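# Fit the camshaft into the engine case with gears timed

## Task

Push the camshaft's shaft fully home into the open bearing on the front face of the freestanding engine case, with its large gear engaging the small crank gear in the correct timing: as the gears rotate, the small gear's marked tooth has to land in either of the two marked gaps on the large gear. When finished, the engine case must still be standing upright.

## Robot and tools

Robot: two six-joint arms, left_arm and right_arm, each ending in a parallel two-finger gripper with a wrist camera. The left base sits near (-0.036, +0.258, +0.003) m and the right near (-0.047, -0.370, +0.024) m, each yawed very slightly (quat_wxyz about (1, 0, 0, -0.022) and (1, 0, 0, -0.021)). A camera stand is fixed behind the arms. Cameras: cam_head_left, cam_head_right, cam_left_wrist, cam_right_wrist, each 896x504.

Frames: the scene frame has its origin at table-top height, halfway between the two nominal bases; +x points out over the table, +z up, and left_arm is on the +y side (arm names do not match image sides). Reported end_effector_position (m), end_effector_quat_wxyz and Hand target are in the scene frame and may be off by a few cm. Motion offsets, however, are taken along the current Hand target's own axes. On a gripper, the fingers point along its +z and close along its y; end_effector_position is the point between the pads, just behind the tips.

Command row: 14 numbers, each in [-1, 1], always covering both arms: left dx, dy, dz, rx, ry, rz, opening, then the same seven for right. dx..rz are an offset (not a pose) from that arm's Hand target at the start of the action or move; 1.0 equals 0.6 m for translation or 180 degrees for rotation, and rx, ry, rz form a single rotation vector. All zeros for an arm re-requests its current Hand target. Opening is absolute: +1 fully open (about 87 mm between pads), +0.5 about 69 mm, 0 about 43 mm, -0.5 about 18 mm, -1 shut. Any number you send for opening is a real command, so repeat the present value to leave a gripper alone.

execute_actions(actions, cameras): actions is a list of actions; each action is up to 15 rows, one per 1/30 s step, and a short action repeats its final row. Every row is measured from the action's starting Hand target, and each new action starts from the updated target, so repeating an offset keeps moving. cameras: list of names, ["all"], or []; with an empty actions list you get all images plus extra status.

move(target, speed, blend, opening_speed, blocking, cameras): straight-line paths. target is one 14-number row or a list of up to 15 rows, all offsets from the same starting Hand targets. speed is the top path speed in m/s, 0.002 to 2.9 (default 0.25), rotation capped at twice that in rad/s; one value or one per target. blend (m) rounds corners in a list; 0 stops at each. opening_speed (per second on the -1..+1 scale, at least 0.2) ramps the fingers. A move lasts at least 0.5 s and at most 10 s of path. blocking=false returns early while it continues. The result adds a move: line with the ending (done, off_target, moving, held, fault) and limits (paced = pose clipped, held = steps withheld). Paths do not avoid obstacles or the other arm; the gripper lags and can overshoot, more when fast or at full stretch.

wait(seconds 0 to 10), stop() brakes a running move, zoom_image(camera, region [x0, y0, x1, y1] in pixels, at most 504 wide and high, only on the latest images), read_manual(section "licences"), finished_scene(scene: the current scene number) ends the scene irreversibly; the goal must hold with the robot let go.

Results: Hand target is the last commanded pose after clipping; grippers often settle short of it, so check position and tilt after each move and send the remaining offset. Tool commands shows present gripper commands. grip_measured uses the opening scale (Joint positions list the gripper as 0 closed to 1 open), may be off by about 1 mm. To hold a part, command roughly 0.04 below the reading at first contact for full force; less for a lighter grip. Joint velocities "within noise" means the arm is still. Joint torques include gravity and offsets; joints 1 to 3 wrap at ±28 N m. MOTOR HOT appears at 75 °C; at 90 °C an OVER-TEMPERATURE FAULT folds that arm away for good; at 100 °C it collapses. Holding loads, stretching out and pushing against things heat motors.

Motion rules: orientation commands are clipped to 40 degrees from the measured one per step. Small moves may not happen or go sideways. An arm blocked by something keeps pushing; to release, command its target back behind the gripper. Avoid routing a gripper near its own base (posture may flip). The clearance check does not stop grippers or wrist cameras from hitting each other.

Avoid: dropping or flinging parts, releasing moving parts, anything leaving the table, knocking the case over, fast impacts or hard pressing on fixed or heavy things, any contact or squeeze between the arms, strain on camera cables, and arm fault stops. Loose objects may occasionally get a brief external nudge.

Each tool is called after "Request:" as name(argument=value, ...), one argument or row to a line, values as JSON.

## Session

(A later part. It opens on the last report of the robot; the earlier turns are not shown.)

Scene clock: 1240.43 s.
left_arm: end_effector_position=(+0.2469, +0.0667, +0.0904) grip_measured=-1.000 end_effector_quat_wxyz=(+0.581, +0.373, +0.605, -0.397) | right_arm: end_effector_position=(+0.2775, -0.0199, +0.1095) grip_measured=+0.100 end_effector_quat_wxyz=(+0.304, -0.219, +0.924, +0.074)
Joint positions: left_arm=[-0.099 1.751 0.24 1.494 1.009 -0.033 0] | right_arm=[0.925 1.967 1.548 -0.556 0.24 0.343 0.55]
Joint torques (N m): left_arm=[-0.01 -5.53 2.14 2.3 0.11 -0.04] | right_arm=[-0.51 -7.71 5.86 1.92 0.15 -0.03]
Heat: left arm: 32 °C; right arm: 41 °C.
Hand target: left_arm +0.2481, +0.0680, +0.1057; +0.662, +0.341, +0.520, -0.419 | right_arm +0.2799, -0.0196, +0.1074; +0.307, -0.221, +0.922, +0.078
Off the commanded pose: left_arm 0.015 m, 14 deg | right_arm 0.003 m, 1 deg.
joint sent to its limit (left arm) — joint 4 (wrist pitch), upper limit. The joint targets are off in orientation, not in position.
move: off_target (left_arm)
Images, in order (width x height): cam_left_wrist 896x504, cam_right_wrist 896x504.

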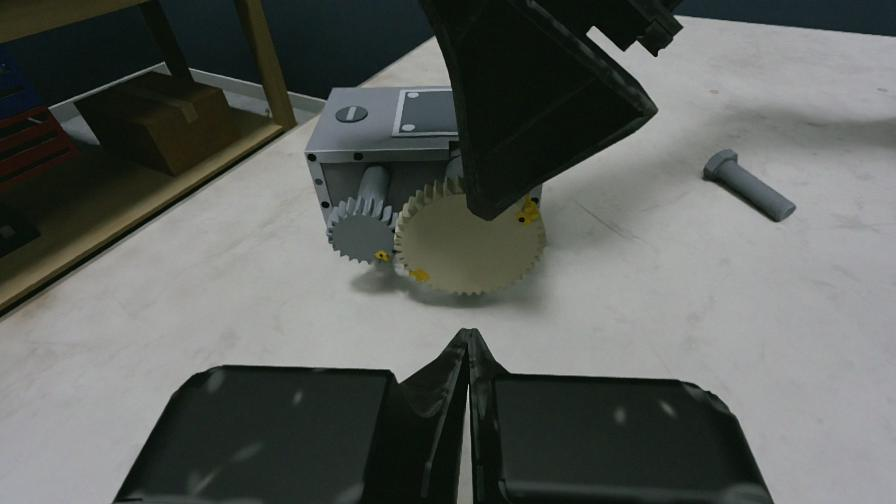

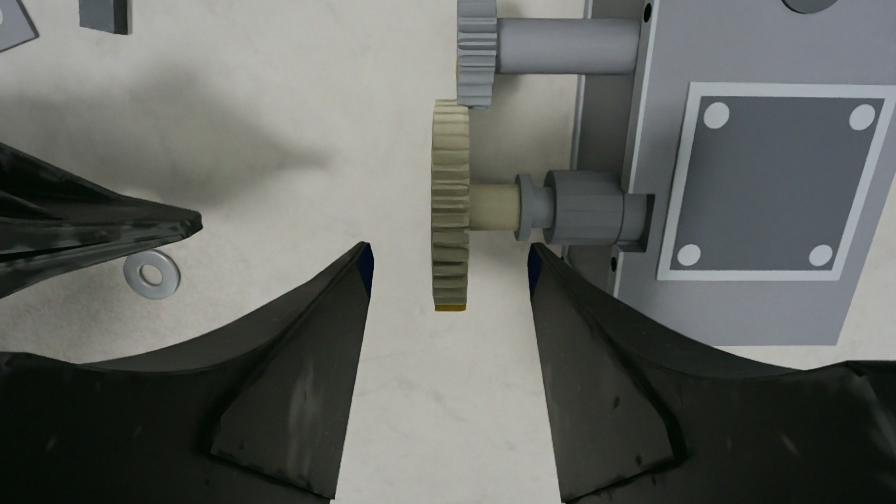

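Request:
move(
  target=[0.004,0.049,-0.029,-0.2775,-0.1697,-0.4314,-1,0,0,0,0,0,0,0.1],
  cameras=["cam_left_wrist","cam_head_left"],
  speed=0.3,
)

Scene clock: 1394.53 s.
left_arm: end_effector_position=(+0.2669, +0.0959, +0.0885) grip_measured=-1.000 end_effector_quat_wxyz=(+0.412, -0.463, +0.602, -0.503) | right_arm: end_effector_position=(+0.2776, -0.0197, +0.1096) grip_measured=+0.100 end_effector_quat_wxyz=(+0.304, -0.219, +0.924, +0.075)
Joint positions: left_arm=[-0.478 1.699 0.043 1.495 -0.289 -1.587 0] | right_arm=[0.925 1.967 1.548 -0.555 0.239 0.343 0.55]
Joint torques (N m): left_arm=[-1.05 -2.24 2.18 2.6 -0.12 0.01] | right_arm=[-0.59 -7.73 5.91 1.95 0.15 -0.05]
Heat: left arm: 37 °C; right arm: 42 °C.
Hand target: left_arm +0.2681, +0.0952, +0.0999; +0.440, -0.440, +0.553, -0.553 | right_arm +0.2800, -0.0196, +0.1074; +0.307, -0.221, +0.922, +0.078
Off the commanded pose: left_arm 0.011 m, 9 deg | right_arm 0.003 m, 1 deg.
joint sent to its limit (left arm) — joint 4 (wrist pitch), upper limit. The joint targets are off in orientation, not in position.
move: off_target (left_arm)
Images, in order (width x height): cam_head_left 896x504, cam_left_wrist 896x504.

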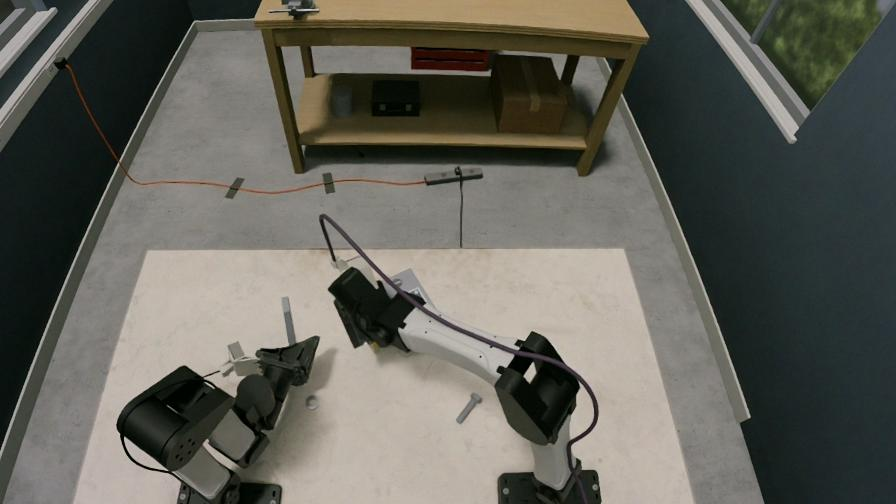

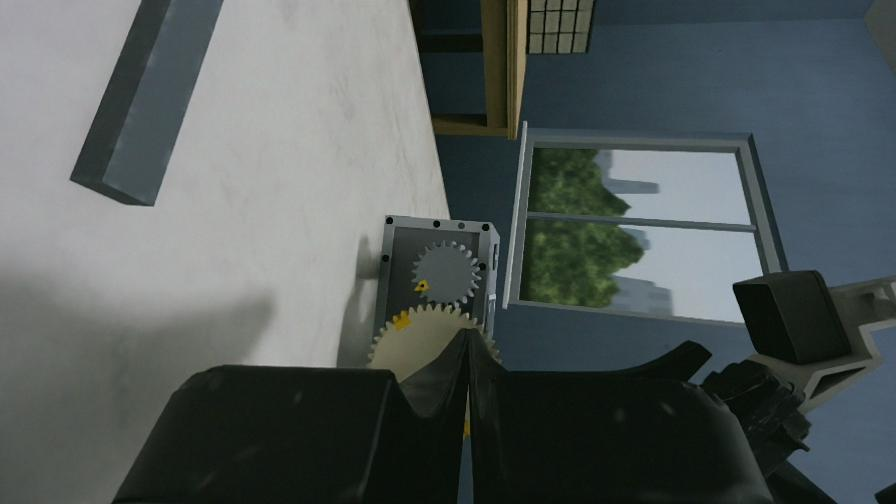

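Frontal view. Zoom.

Request:
zoom_image(
  camera="cam_left_wrist",
  region=[366, 210, 506, 350],
)

Request:
zoom_image(
  camera="cam_left_wrist",
  region=[390, 265, 480, 345],
)

Scaled by 3.600 from the camera's 896x504 image, which has a finer 1280x720 frame.

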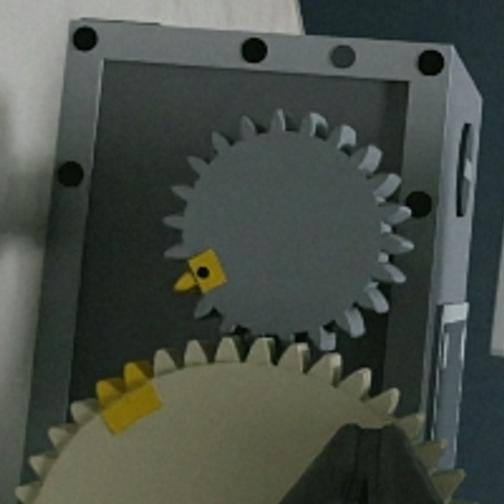

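Scaled by 5.600 from the camera's 896x504 image, which has a finer 1280x720 frame.

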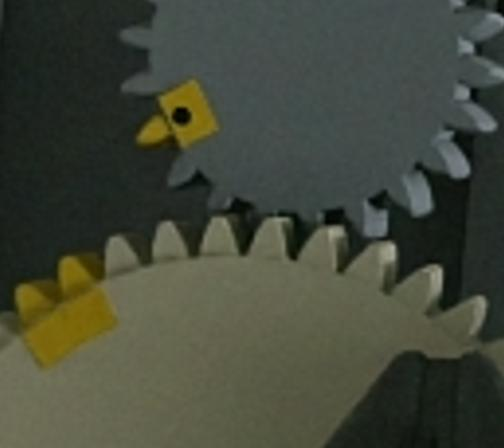

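Request:
zoom_image(
  camera="cam_left_wrist",
  region=[415, 285, 465, 320],
)

Request:
zoom_image(
  camera="cam_left_wrist",
  region=[405, 230, 490, 315],
)

Scaled by 10.080 from the camera's 896x504 image, which has a finer 1280x720 frame.

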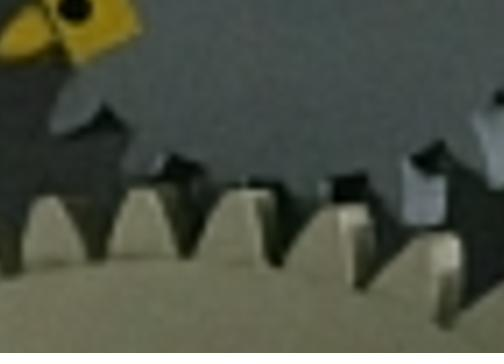

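Scaled by 5.929 from the camera's 896x504 image, which has a finer 1280x720 frame.

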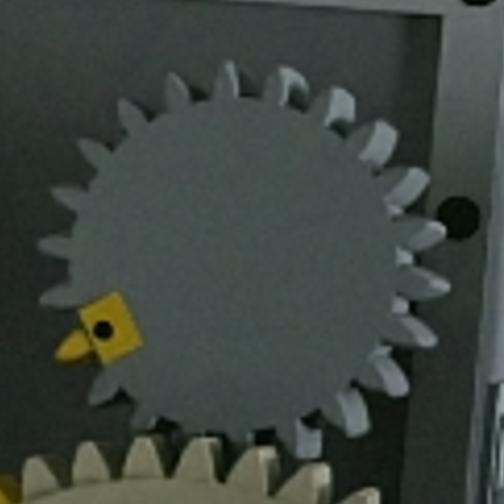

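Request:
move(
  target=[0,0,0,0,0,0,-1,0,0,0,0,0,0,-1],
  cameras=["cam_left_wrist","cam_right_wrist"],
  opening_speed=0.5,
)

Request:
zoom_image(
  camera="cam_left_wrist",
  region=[366, 210, 506, 350],
)

Scene clock: 1437.30 s.
left_arm: end_effector_position=(+0.2669, +0.0960, +0.0885) grip_measured=-1.000 end_effector_quat_wxyz=(+0.412, -0.464, +0.602, -0.503) | right_arm: end_effector_position=(+0.2775, -0.0196, +0.1095) grip_measured=-0.697 end_effector_quat_wxyz=(+0.304, -0.220, +0.924, +0.075)
Joint positions: left_arm=[-0.479 1.699 0.043 1.495 -0.291 -1.587 0] | right_arm=[0.925 1.967 1.548 -0.555 0.238 0.342 0.151]
Joint torques (N m): left_arm=[-1.06 -2.24 2.15 2.6 -0.11 0.02] | right_arm=[-0.62 -7.71 5.86 1.95 0.17 -0.03]
Heat: left arm: 39 °C; right arm: 42 °C.
Hand target: left_arm +0.2681, +0.0952, +0.0999; +0.440, -0.440, +0.553, -0.553 | right_arm +0.2799, -0.0196, +0.1074; +0.307, -0.221, +0.922, +0.078
Off the commanded pose: left_arm 0.011 m, 9 deg | right_arm 0.003 m, 1 deg.
joint sent to its limit (left arm) — joint 4 (wrist pitch), upper limit. The joint targets are off in orientation, not in position.
move: off_target (left_arm)
Images, in order (width x height): cam_left_wrist 896x504, cam_right_wrist 896x504.

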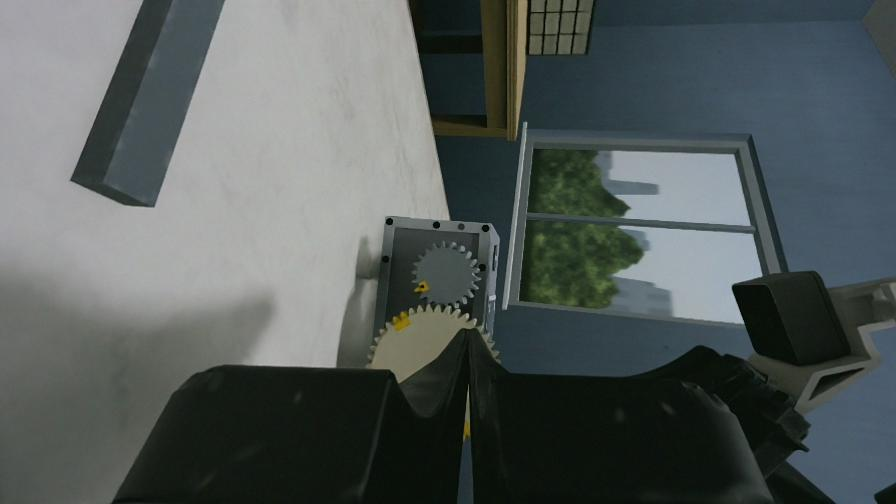

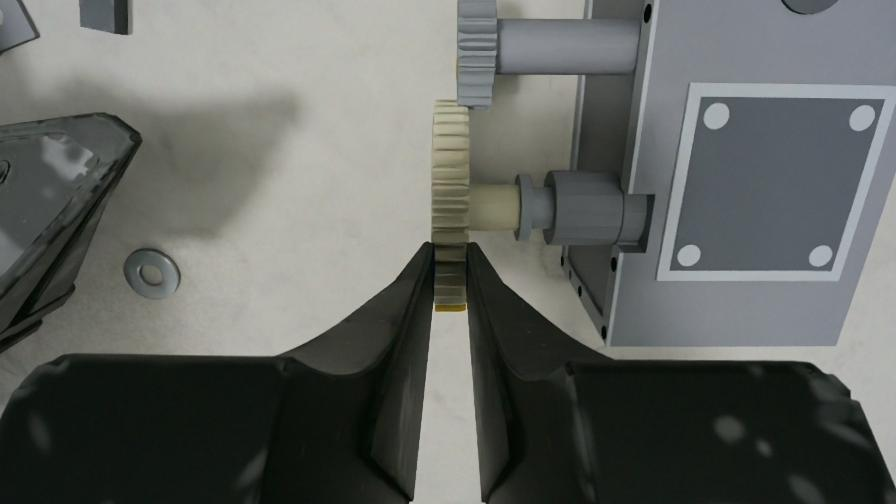

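Scaled by 3.600 from the camera's 896x504 image, which has a finer 1280x720 frame.

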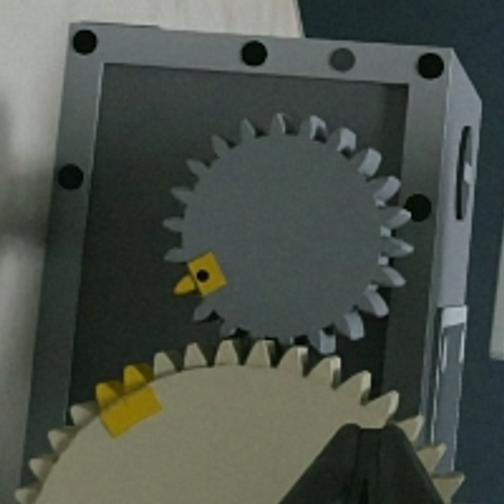

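Request:
move(
  target=[0,0,0,0,0,0,-1,0,0.02,0,0,0,0,-1],
  cameras=["cam_left_wrist","cam_right_wrist"],
  speed=0.05,
)

Request:
zoom_image(
  camera="cam_left_wrist",
  region=[366, 210, 506, 350],
)

Scene clock: 1442.03 s.
left_arm: end_effector_position=(+0.2669, +0.0960, +0.0885) grip_measured=-1.000 end_effector_quat_wxyz=(+0.412, -0.464, +0.602, -0.503) | right_arm: end_effector_position=(+0.2765, -0.0189, +0.1090) grip_measured=-0.697 end_effector_quat_wxyz=(+0.307, -0.221, +0.923, +0.070)
Joint positions: left_arm=[-0.479 1.699 0.043 1.495 -0.291 -1.587 0] | right_arm=[0.933 1.969 1.548 -0.555 0.253 0.342 0.151]
Joint torques (N m): left_arm=[-1.03 -2.24 2.17 2.6 -0.11 0.02] | right_arm=[0.84 -6.45 8.5 1.79 0.15 0.2]
Heat: left arm: 40 °C; right arm: 42 °C.
Hand target: left_arm +0.2681, +0.0952, +0.0999; +0.440, -0.440, +0.553, -0.553 | right_arm +0.2745, -0.0090, +0.1076; +0.307, -0.221, +0.922, +0.078
Off the commanded pose: left_arm 0.011 m, 9 deg | right_arm 0.010 m, 1 deg.
joint sent to its limit (left arm) — joint 4 (wrist pitch), upper limit. The joint targets are off in orientation, not in position.
move: off_target (left_arm)
Images, in order (width x height): cam_left_wrist 896x504, cam_right_wrist 896x504.

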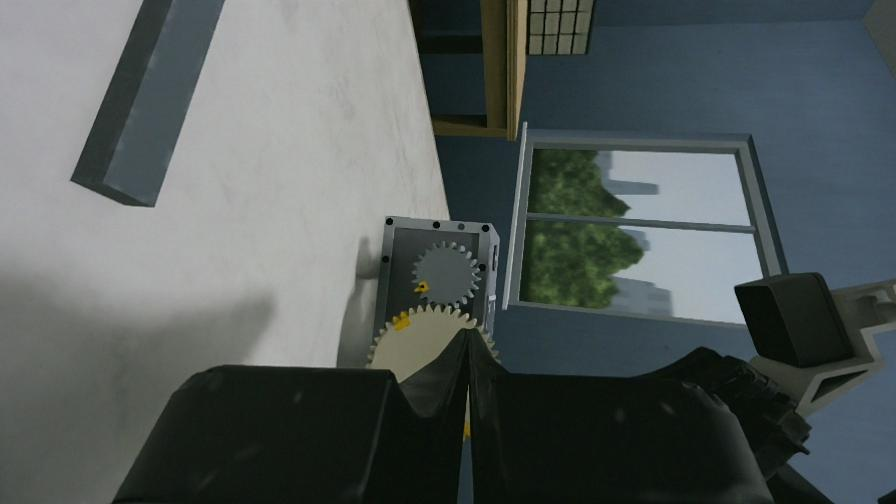

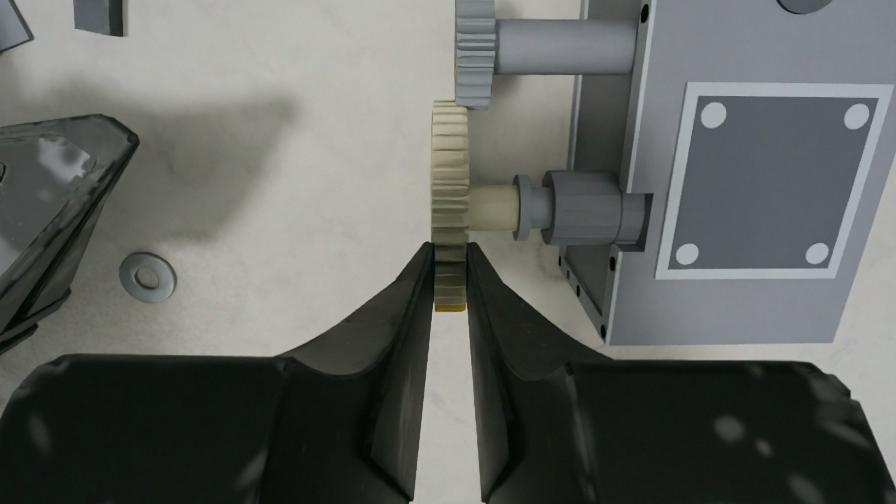

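Scaled by 3.600 from the camera's 896x504 image, which has a finer 1280x720 frame.

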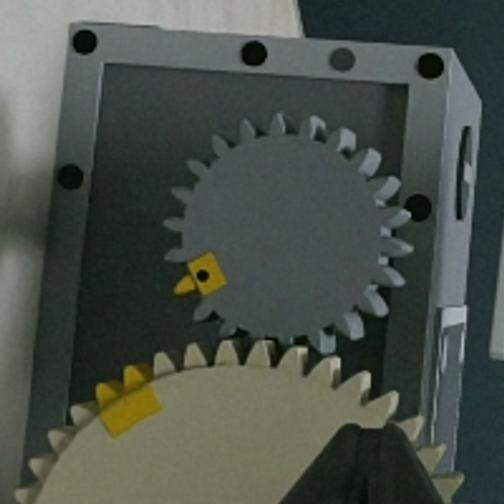

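Not moved yet (stiction). Pull more.

Request:
move(
  target=[0,0,0,0,0,0,-1,-0.003,0.015,-0.004,0,0,0,-1],
  cameras=["cam_left_wrist","cam_right_wrist"],
  speed=0.05,
)

Request:
zoom_image(
  camera="cam_left_wrist",
  region=[366, 210, 506, 350],
)

Scene clock: 1447.53 s.
left_arm: end_effector_position=(+0.2669, +0.0960, +0.0885) grip_measured=-1.000 end_effector_quat_wxyz=(+0.412, -0.464, +0.602, -0.503) | right_arm: end_effector_position=(+0.2759, -0.0181, +0.1088) grip_measured=-0.697 end_effector_quat_wxyz=(+0.309, -0.219, +0.924, +0.058)
Joint positions: left_arm=[-0.479 1.699 0.043 1.495 -0.291 -1.587 0] | right_arm=[0.944 1.981 1.568 -0.576 0.282 0.352 0.151]
Joint torques (N m): left_arm=[-1.05 -2.24 2.18 2.6 -0.11 0.02] | right_arm=[1.58 -6.52 9.61 1.74 0.01 0.28]
Heat: left arm: 40 °C; right arm: 42 °C.
Hand target: left_arm +0.2681, +0.0952, +0.0999; +0.440, -0.440, +0.553, -0.553 | right_arm +0.2703, -0.0009, +0.1106; +0.307, -0.221, +0.922, +0.078
Off the commanded pose: left_arm 0.011 m, 9 deg | right_arm 0.018 m, 2 deg.
joint sent to its limit (left arm) — joint 4 (wrist pitch), upper limit. The joint targets are off in orientation, not in position.
move: off_target (left_arm, right_arm)
Images, in order (width x height): cam_left_wrist 896x504, cam_right_wrist 896x504.

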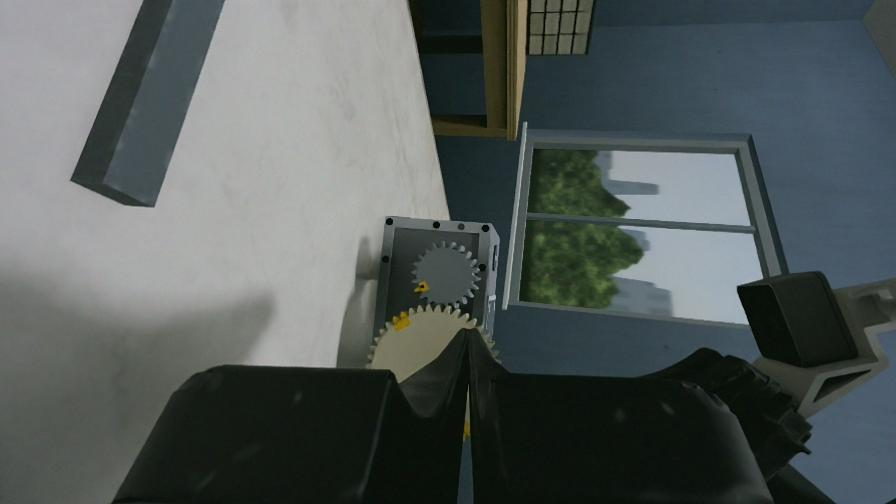

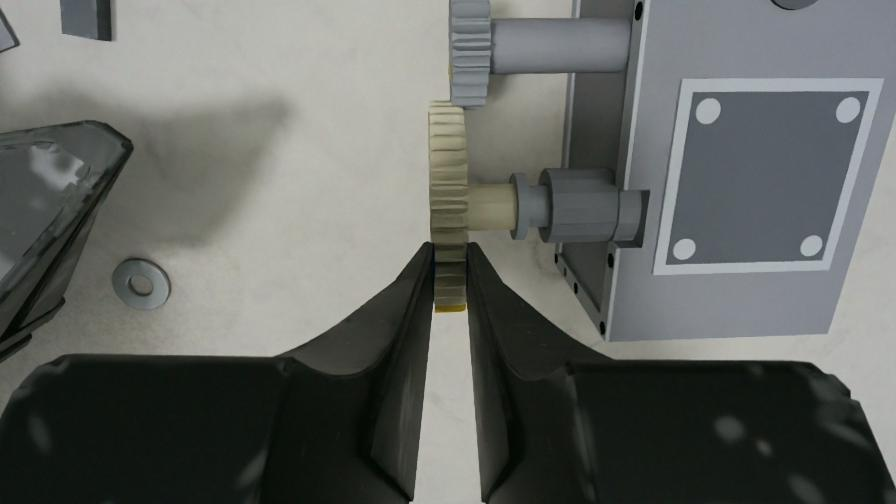

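Scaled by 3.600 from the camera's 896x504 image, which has a finer 1280x720 frame.

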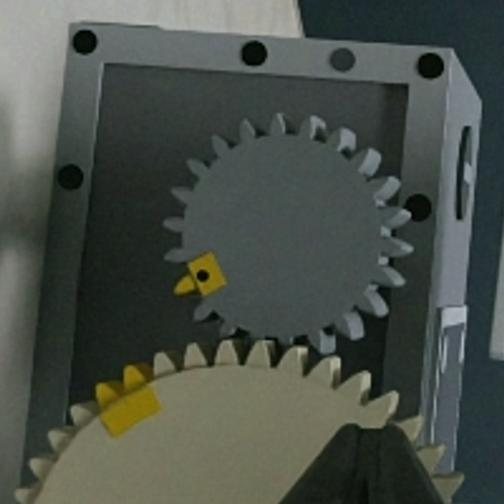

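Request:
move(
  target=[0,0,0,0,0,0,-1,-0.02,0.005,-0.0267,-0.004,0,0,-1],
  cameras=["cam_left_wrist","cam_right_wrist"],
  speed=0.05,
)

Request:
zoom_image(
  camera="cam_left_wrist",
  region=[366, 210, 506, 350],
)

Scene clock: 1455.13 s.
left_arm: end_effector_position=(+0.2669, +0.0960, +0.0885) grip_measured=-1.000 end_effector_quat_wxyz=(+0.412, -0.464, +0.602, -0.503) | right_arm: end_effector_position=(+0.2735, -0.0193, +0.1098) grip_measured=-0.697 end_effector_quat_wxyz=(+0.294, -0.222, +0.928, +0.051)
Joint positions: left_arm=[-0.479 1.699 0.043 1.495 -0.291 -1.587 0] | right_arm=[0.944 1.998 1.609 -0.634 0.275 0.354 0.151]
Joint torques (N m): left_arm=[-1.02 -2.24 2.19 2.59 -0.11 0.02] | right_arm=[1.65 -8.79 11.47 1.56 -0.03 0.24]
Heat: left arm: 40 °C; right arm: 43 °C.
Hand target: left_arm +0.2681, +0.0952, +0.0999; +0.440, -0.440, +0.553, -0.553 | right_arm +0.2690, +0.0016, +0.1305; +0.305, -0.224, +0.922, +0.084
Off the commanded pose: left_arm 0.011 m, 9 deg | right_arm 0.030 m, 4 deg.
joint sent to its limit (left arm) — joint 4 (wrist pitch), upper limit. The joint targets are off in orientation, not in position.
move: off_target (left_arm, right_arm)
Images, in order (width x height): cam_left_wrist 896x504, cam_right_wrist 896x504.

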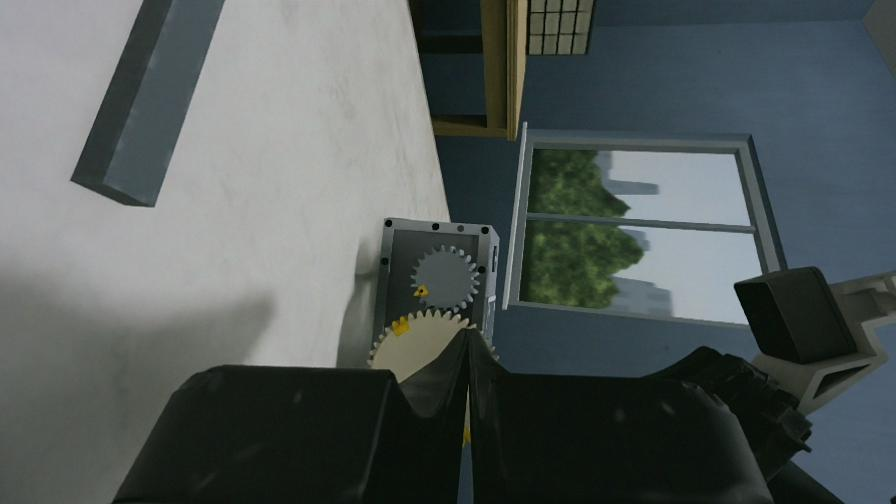

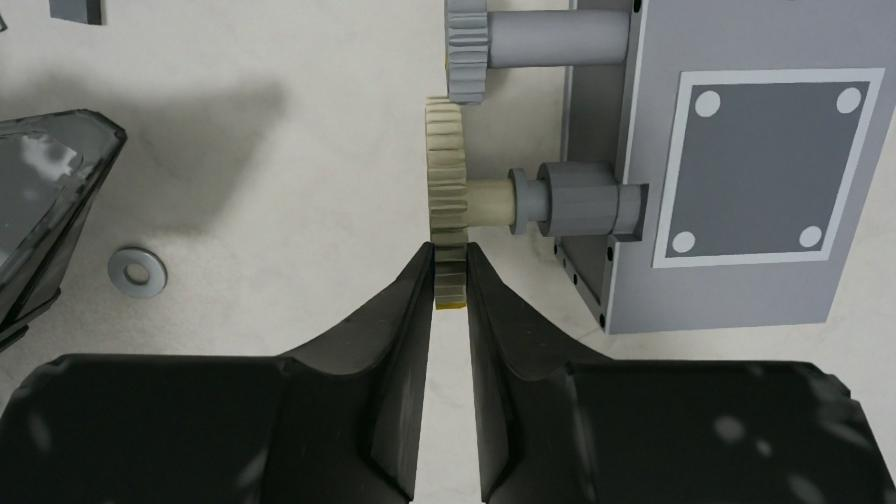

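Scaled by 3.600 from the camera's 896x504 image, which has a finer 1280x720 frame.

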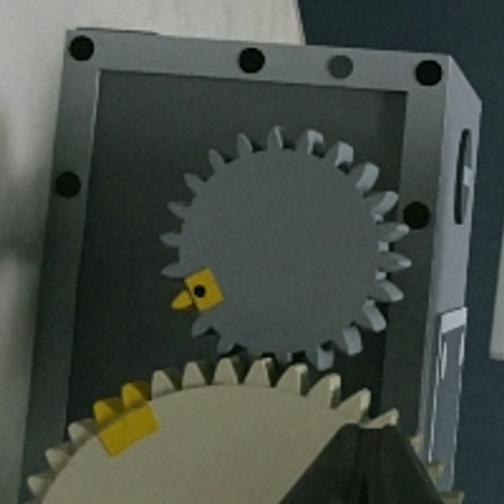

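Request:
move(
  target=[
    [0,0,0,0,0,0,-1,0.004,0.0,0,-0.017,-0.001,-0.0044,-1],
    [0,0,0,0,0,0,-1,0.004,0.012,0,-0.022,-0.001,-0.01,-1],
    [0,0,0,0,0,0,-1,0.004,0.012,0,-0.012,-0.001,0.002,-1],
    [0,0,0,0,0,0,-1,0.004,0.012,0,-0.017,-0.001,-0.0044,-1],
  ],
  cameras=["cam_left_wrist","cam_right_wrist"],
  speed=0.05,
)

Request:
zoom_image(
  camera="cam_left_wrist",
  region=[366, 210, 506, 350],
)

Scene clock: 1468.10 s.
left_arm: end_effector_position=(+0.2669, +0.0960, +0.0885) grip_measured=-1.000 end_effector_quat_wxyz=(+0.412, -0.464, +0.602, -0.503) | right_arm: end_effector_position=(+0.2625, -0.0083, +0.1090) grip_measured=-0.697 end_effector_quat_wxyz=(+0.281, -0.234, +0.928, +0.075)
Joint positions: left_arm=[-0.479 1.699 0.043 1.495 -0.291 -1.587 0] | right_arm=[0.958 1.997 1.609 -0.631 0.223 0.358 0.151]
Joint torques (N m): left_arm=[-1.06 -2.24 2.17 2.6 -0.11 0.02] | right_arm=[0.49 -9.8 8.68 1.95 -0.04 0]
Heat: left arm: 41 °C; right arm: 45 °C.
Hand target: left_arm +0.2681, +0.0952, +0.0999; +0.440, -0.440, +0.553, -0.553 | right_arm +0.2640, +0.0071, +0.1293; +0.301, -0.238, +0.917, +0.107
Off the commanded pose: left_arm 0.011 m, 9 deg | right_arm 0.025 m, 4 deg.
joint sent to its limit (left arm) — joint 4 (wrist pitch), upper limit. The joint targets are off in orientation, not in position.
move: off_target (left_arm, right_arm)
Images, in order (width x height): cam_left_wrist 896x504, cam_right_wrist 896x504.

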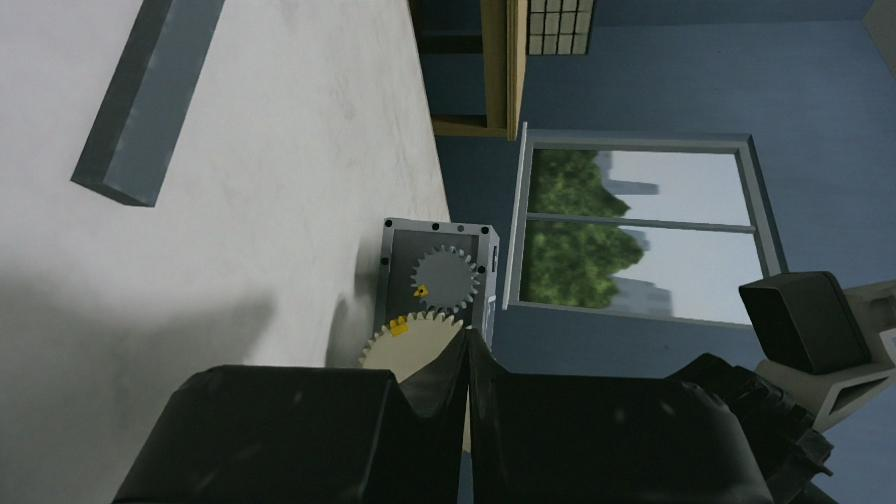

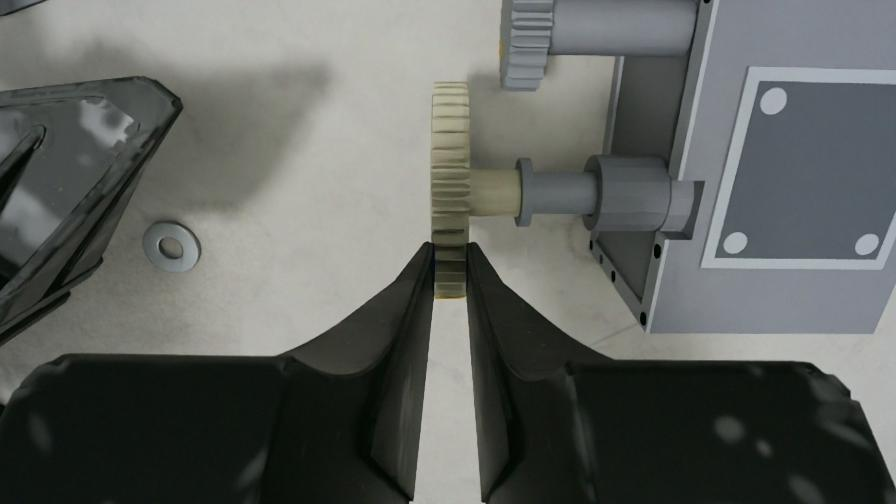

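Scaled by 3.600 from the camera's 896x504 image, which has a finer 1280x720 frame.

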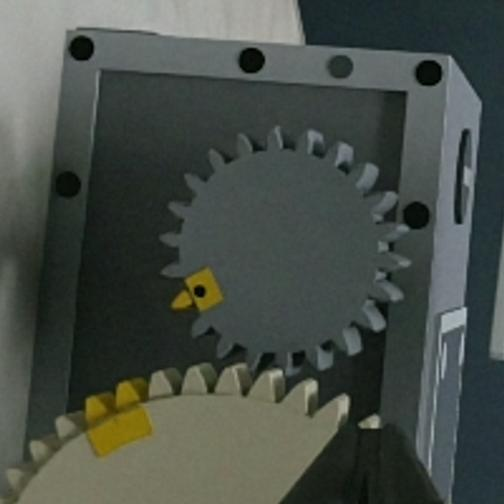

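Request:
move(
  target=[0,0,0,0,0,0,-1,0.0078,0,0,0,-0.0406,0,-1],
  cameras=["cam_left_wrist","cam_right_wrist"],
  speed=0.05,
)

Request:
zoom_image(
  camera="cam_left_wrist",
  region=[366, 210, 506, 350],
)

Scene clock: 1485.97 s.
left_arm: end_effector_position=(+0.2669, +0.0960, +0.0885) grip_measured=-1.000 end_effector_quat_wxyz=(+0.412, -0.464, +0.602, -0.503) | right_arm: end_effector_position=(+0.2608, -0.0011, +0.1098) grip_measured=-0.697 end_effector_quat_wxyz=(+0.337, -0.230, +0.907, +0.105)
Joint positions: left_arm=[-0.479 1.699 0.043 1.495 -0.291 -1.587 0] | right_arm=[0.98 1.913 1.432 -0.406 0.253 0.351 0.151]
Joint torques (N m): left_arm=[-1.06 -2.24 2.18 2.6 -0.1 0.02] | right_arm=[0.7 -10.1 5.9 2.14 0.26 -0.01]
Heat: left arm: 41 °C; right arm: 47 °C.
Hand target: left_arm +0.2681, +0.0952, +0.0999; +0.440, -0.440, +0.553, -0.553 | right_arm +0.2607, +0.0053, +0.1265; +0.359, -0.230, +0.896, +0.122
Off the commanded pose: left_arm 0.011 m, 9 deg | right_arm 0.018 m, 3 deg.
joint sent to its limit (left arm) — joint 4 (wrist pitch), upper limit. The joint targets are off in orientation, not in position.
move: off_target (left_arm, right_arm)
Images, in order (width x height): cam_left_wrist 896x504, cam_right_wrist 896x504.

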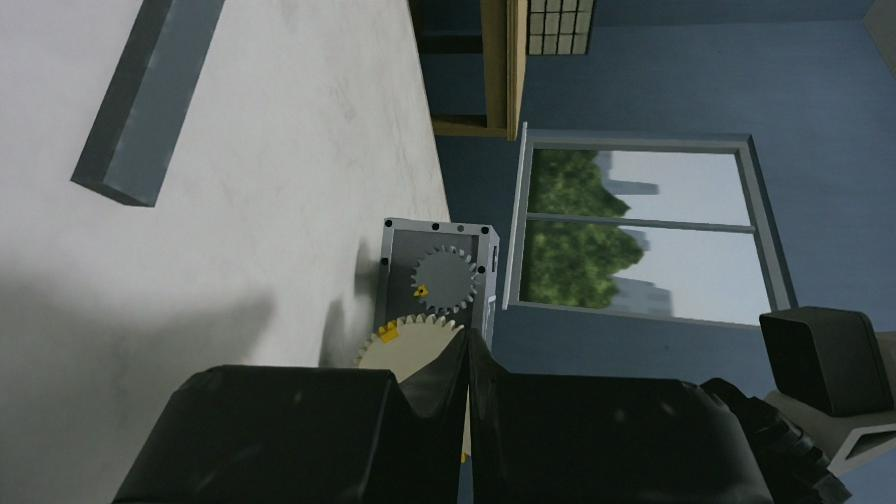

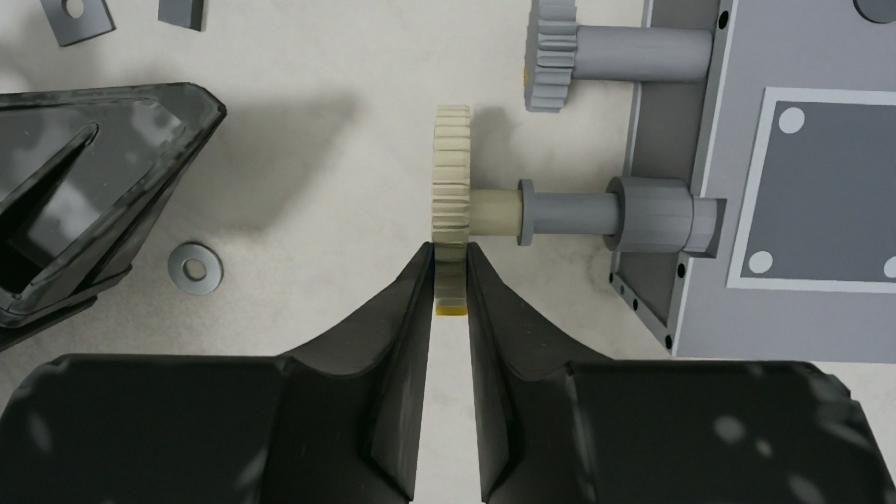

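Scaled by 3.600 from the camera's 896x504 image, which has a finer 1280x720 frame.

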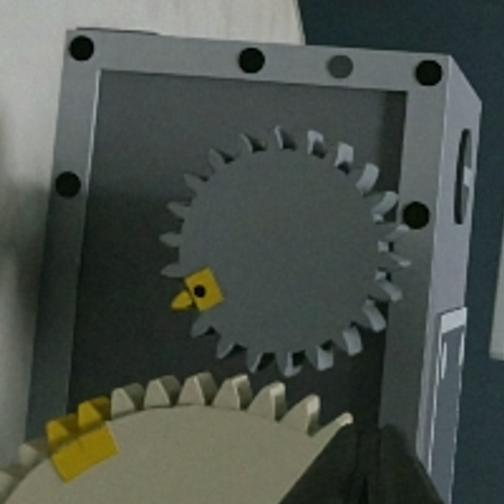

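Request:
move(
  target=[0,0,0,0,0,0,-1,0.021,0,0,0,-0.011,0,-1],
  cameras=["cam_left_wrist","cam_right_wrist"],
  speed=0.05,
)

Request:
zoom_image(
  camera="cam_left_wrist",
  region=[366, 210, 506, 350],
)

Scene clock: 1510.80 s.
left_arm: end_effector_position=(+0.2669, +0.0960, +0.0885) grip_measured=-1.000 end_effector_quat_wxyz=(+0.412, -0.464, +0.602, -0.503) | right_arm: end_effector_position=(+0.2522, -0.0030, +0.1024) grip_measured=-0.697 end_effector_quat_wxyz=(+0.354, -0.231, +0.899, +0.112)
Joint positions: left_arm=[-0.479 1.699 0.043 1.495 -0.291 -1.587 0] | right_arm=[1 1.873 1.326 -0.303 0.272 0.351 0.151]
Joint torques (N m): left_arm=[-1.05 -2.24 2.14 2.6 -0.11 0.01] | right_arm=[0.46 -9.7 5.86 2.17 0.28 0.04]
Heat: left arm: 42 °C; right arm: 49 °C.
Hand target: left_arm +0.2681, +0.0952, +0.0999; +0.440, -0.440, +0.553, -0.553 | right_arm +0.2527, +0.0012, +0.1177; +0.374, -0.228, +0.890, +0.126
Off the commanded pose: left_arm 0.011 m, 9 deg | right_arm 0.016 m, 3 deg.
joint sent to its limit (left arm) — joint 4 (wrist pitch), upper limit. The joint targets are off in orientation, not in position.
move: off_target (left_arm, right_arm)
Images, in order (width x height): cam_left_wrist 896x504, cam_right_wrist 896x504.

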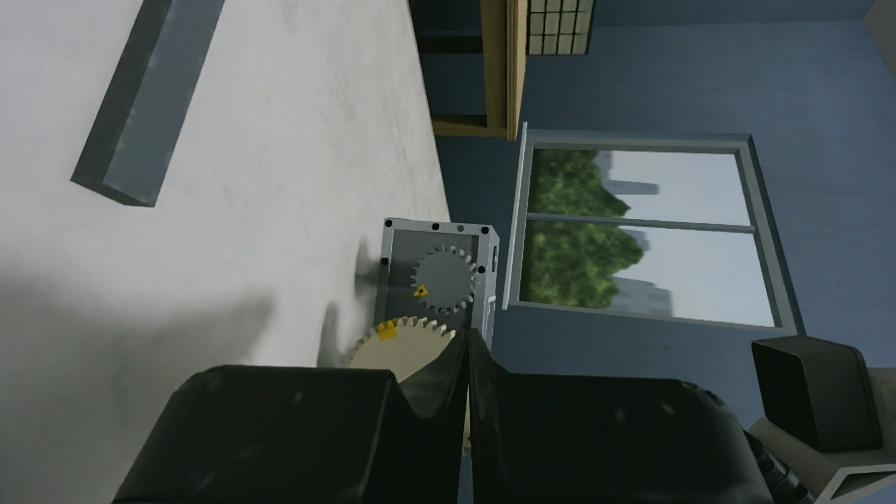

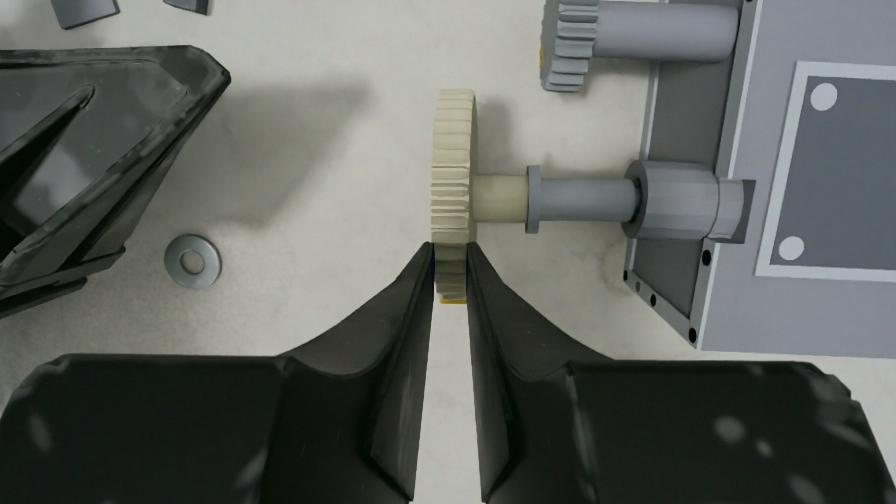

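Scaled by 3.600 from the camera's 896x504 image, which has a finer 1280x720 frame.

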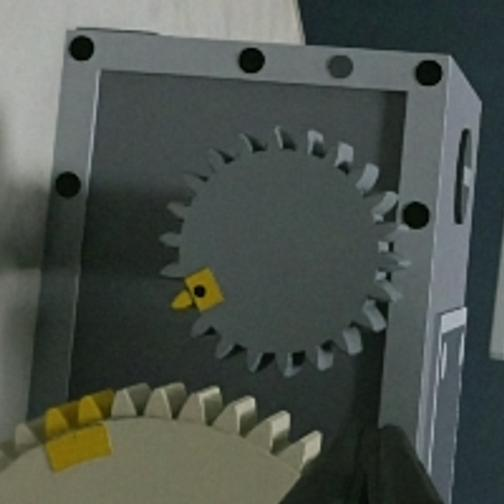

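Request:
move(
  target=[0,0,0,0,0,0,-1,-0.0175,0,0.0087,0.0165,0,-0.001,-1],
  cameras=["cam_left_wrist","cam_right_wrist"],
  speed=0.05,
)

Request:
zoom_image(
  camera="cam_left_wrist",
  region=[346, 210, 506, 370],
)

Scene clock: 1532.47 s.
left_arm: end_effector_position=(+0.2669, +0.0960, +0.0885) grip_measured=-1.000 end_effector_quat_wxyz=(+0.412, -0.464, +0.602, -0.503) | right_arm: end_effector_position=(+0.2557, -0.0031, +0.1062) grip_measured=-0.698 end_effector_quat_wxyz=(+0.360, -0.229, +0.899, +0.096)
Joint positions: left_arm=[-0.479 1.699 0.043 1.495 -0.291 -1.587 0] | right_arm=[1.007 1.885 1.359 -0.333 0.309 0.351 0.151]
Joint torques (N m): left_arm=[-1.05 -2.22 2.17 2.6 -0.11 0.03] | right_arm=[0.57 -7.17 10.59 1.89 0.47 0.14]
Heat: left arm: 42 °C; right arm: 47 °C.
Hand target: left_arm +0.2681, +0.0952, +0.0999; +0.440, -0.440, +0.553, -0.553 | right_arm +0.2623, +0.0066, +0.1216; +0.380, -0.220, +0.893, +0.102
Off the commanded pose: left_arm 0.011 m, 9 deg | right_arm 0.020 m, 3 deg.
joint sent to its limit (left arm) — joint 4 (wrist pitch), upper limit. The joint targets are off in orientation, not in position.
move: off_target (left_arm, right_arm)
Images, in order (width x height): cam_left_wrist 896x504, cam_right_wrist 896x504.

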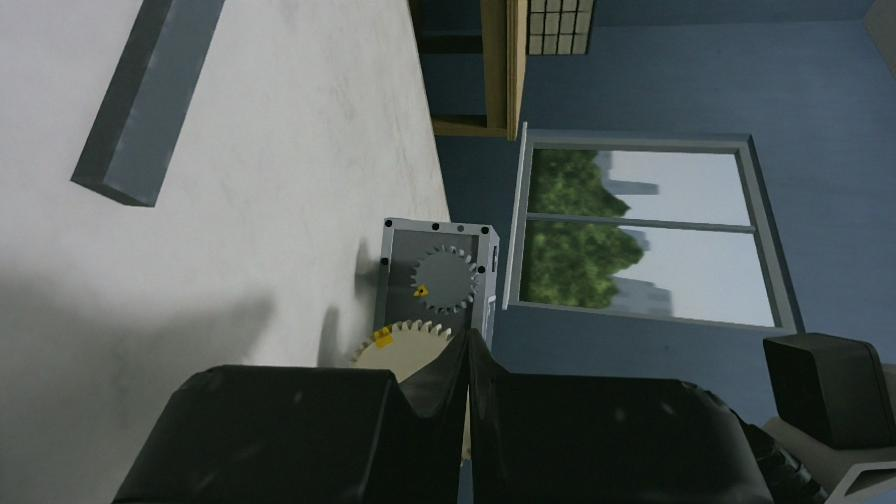

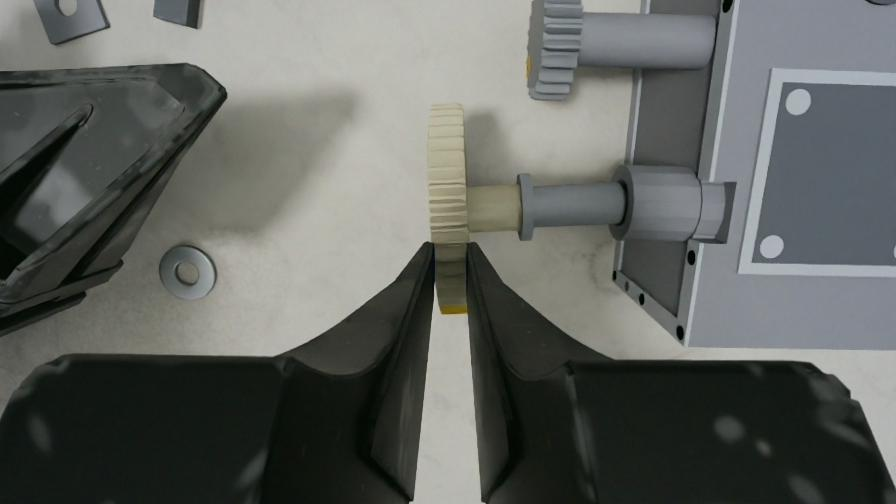

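Scaled by 3.150 from the camera's 896x504 image, which has a finer 1280x720 frame.

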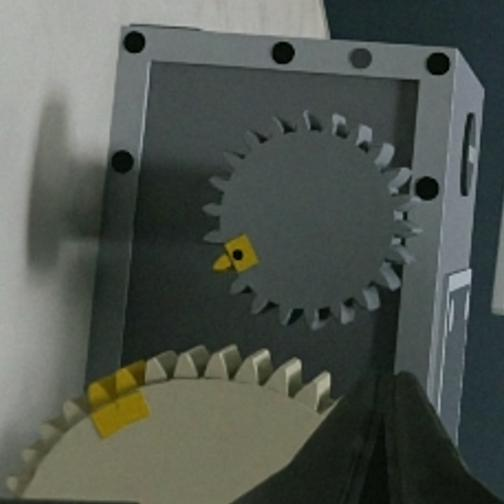

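Request:
move(
  target=[0,0,0,0,0,0,-1,-0.012,-0.028,-0.0115,0,0,0,-1],
  cameras=["cam_left_wrist","cam_right_wrist"],
  speed=0.05,
)

Request:
zoom_image(
  camera="cam_left_wrist",
  region=[366, 210, 506, 350],
)

Scene clock: 1539.93 s.
left_arm: end_effector_position=(+0.2669, +0.0960, +0.0885) grip_measured=-1.000 end_effector_quat_wxyz=(+0.412, -0.464, +0.602, -0.503) | right_arm: end_effector_position=(+0.2564, -0.0042, +0.1068) grip_measured=-0.698 end_effector_quat_wxyz=(+0.356, -0.232, +0.900, +0.101)
Joint positions: left_arm=[-0.479 1.699 0.043 1.495 -0.291 -1.587 0] | right_arm=[0.998 1.881 1.359 -0.337 0.289 0.344 0.151]
Joint torques (N m): left_arm=[-1.06 -2.24 2.17 2.6 -0.11 0.01] | right_arm=[-1.61 -9.72 9.48 1.75 0.42 -0.11]
Heat: left arm: 43 °C; right arm: 46 °C.
Hand target: left_arm +0.2681, +0.0952, +0.0999; +0.440, -0.440, +0.553, -0.553 | right_arm +0.2702, -0.0084, +0.1314; +0.380, -0.220, +0.893, +0.102
Off the commanded pose: left_arm 0.011 m, 9 deg | right_arm 0.029 m, 3 deg.
joint sent to its limit (left arm) — joint 4 (wrist pitch), upper limit. The joint targets are off in orientation, not in position.
move: off_target (left_arm, right_arm)
Images, in order (width x height): cam_left_wrist 896x504, cam_right_wrist 896x504.

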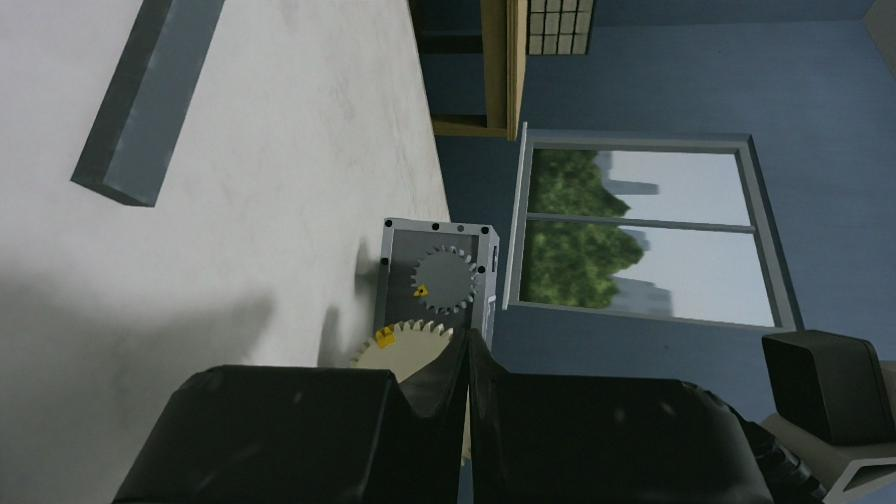

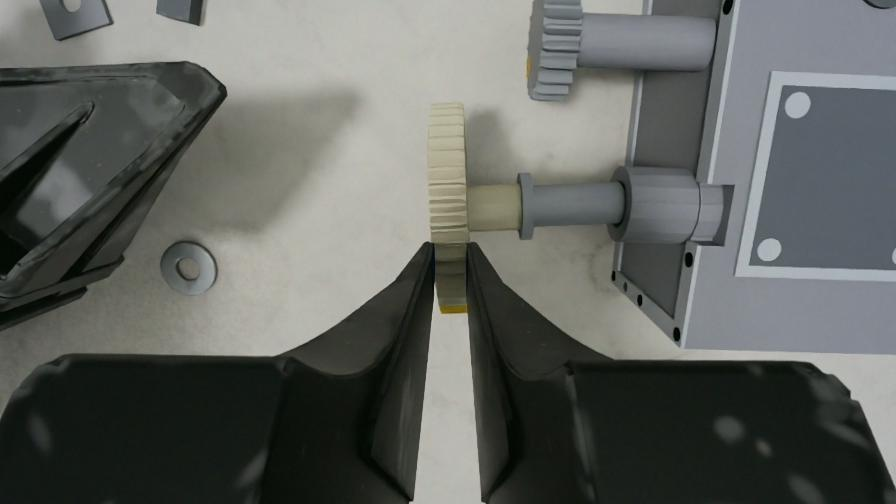

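Scaled by 3.600 from the camera's 896x504 image, which has a finer 1280x720 frame.

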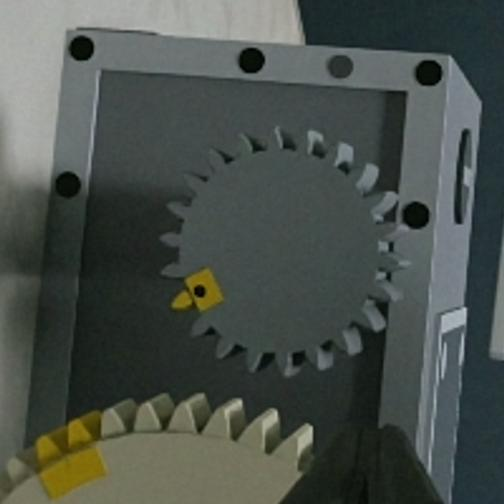

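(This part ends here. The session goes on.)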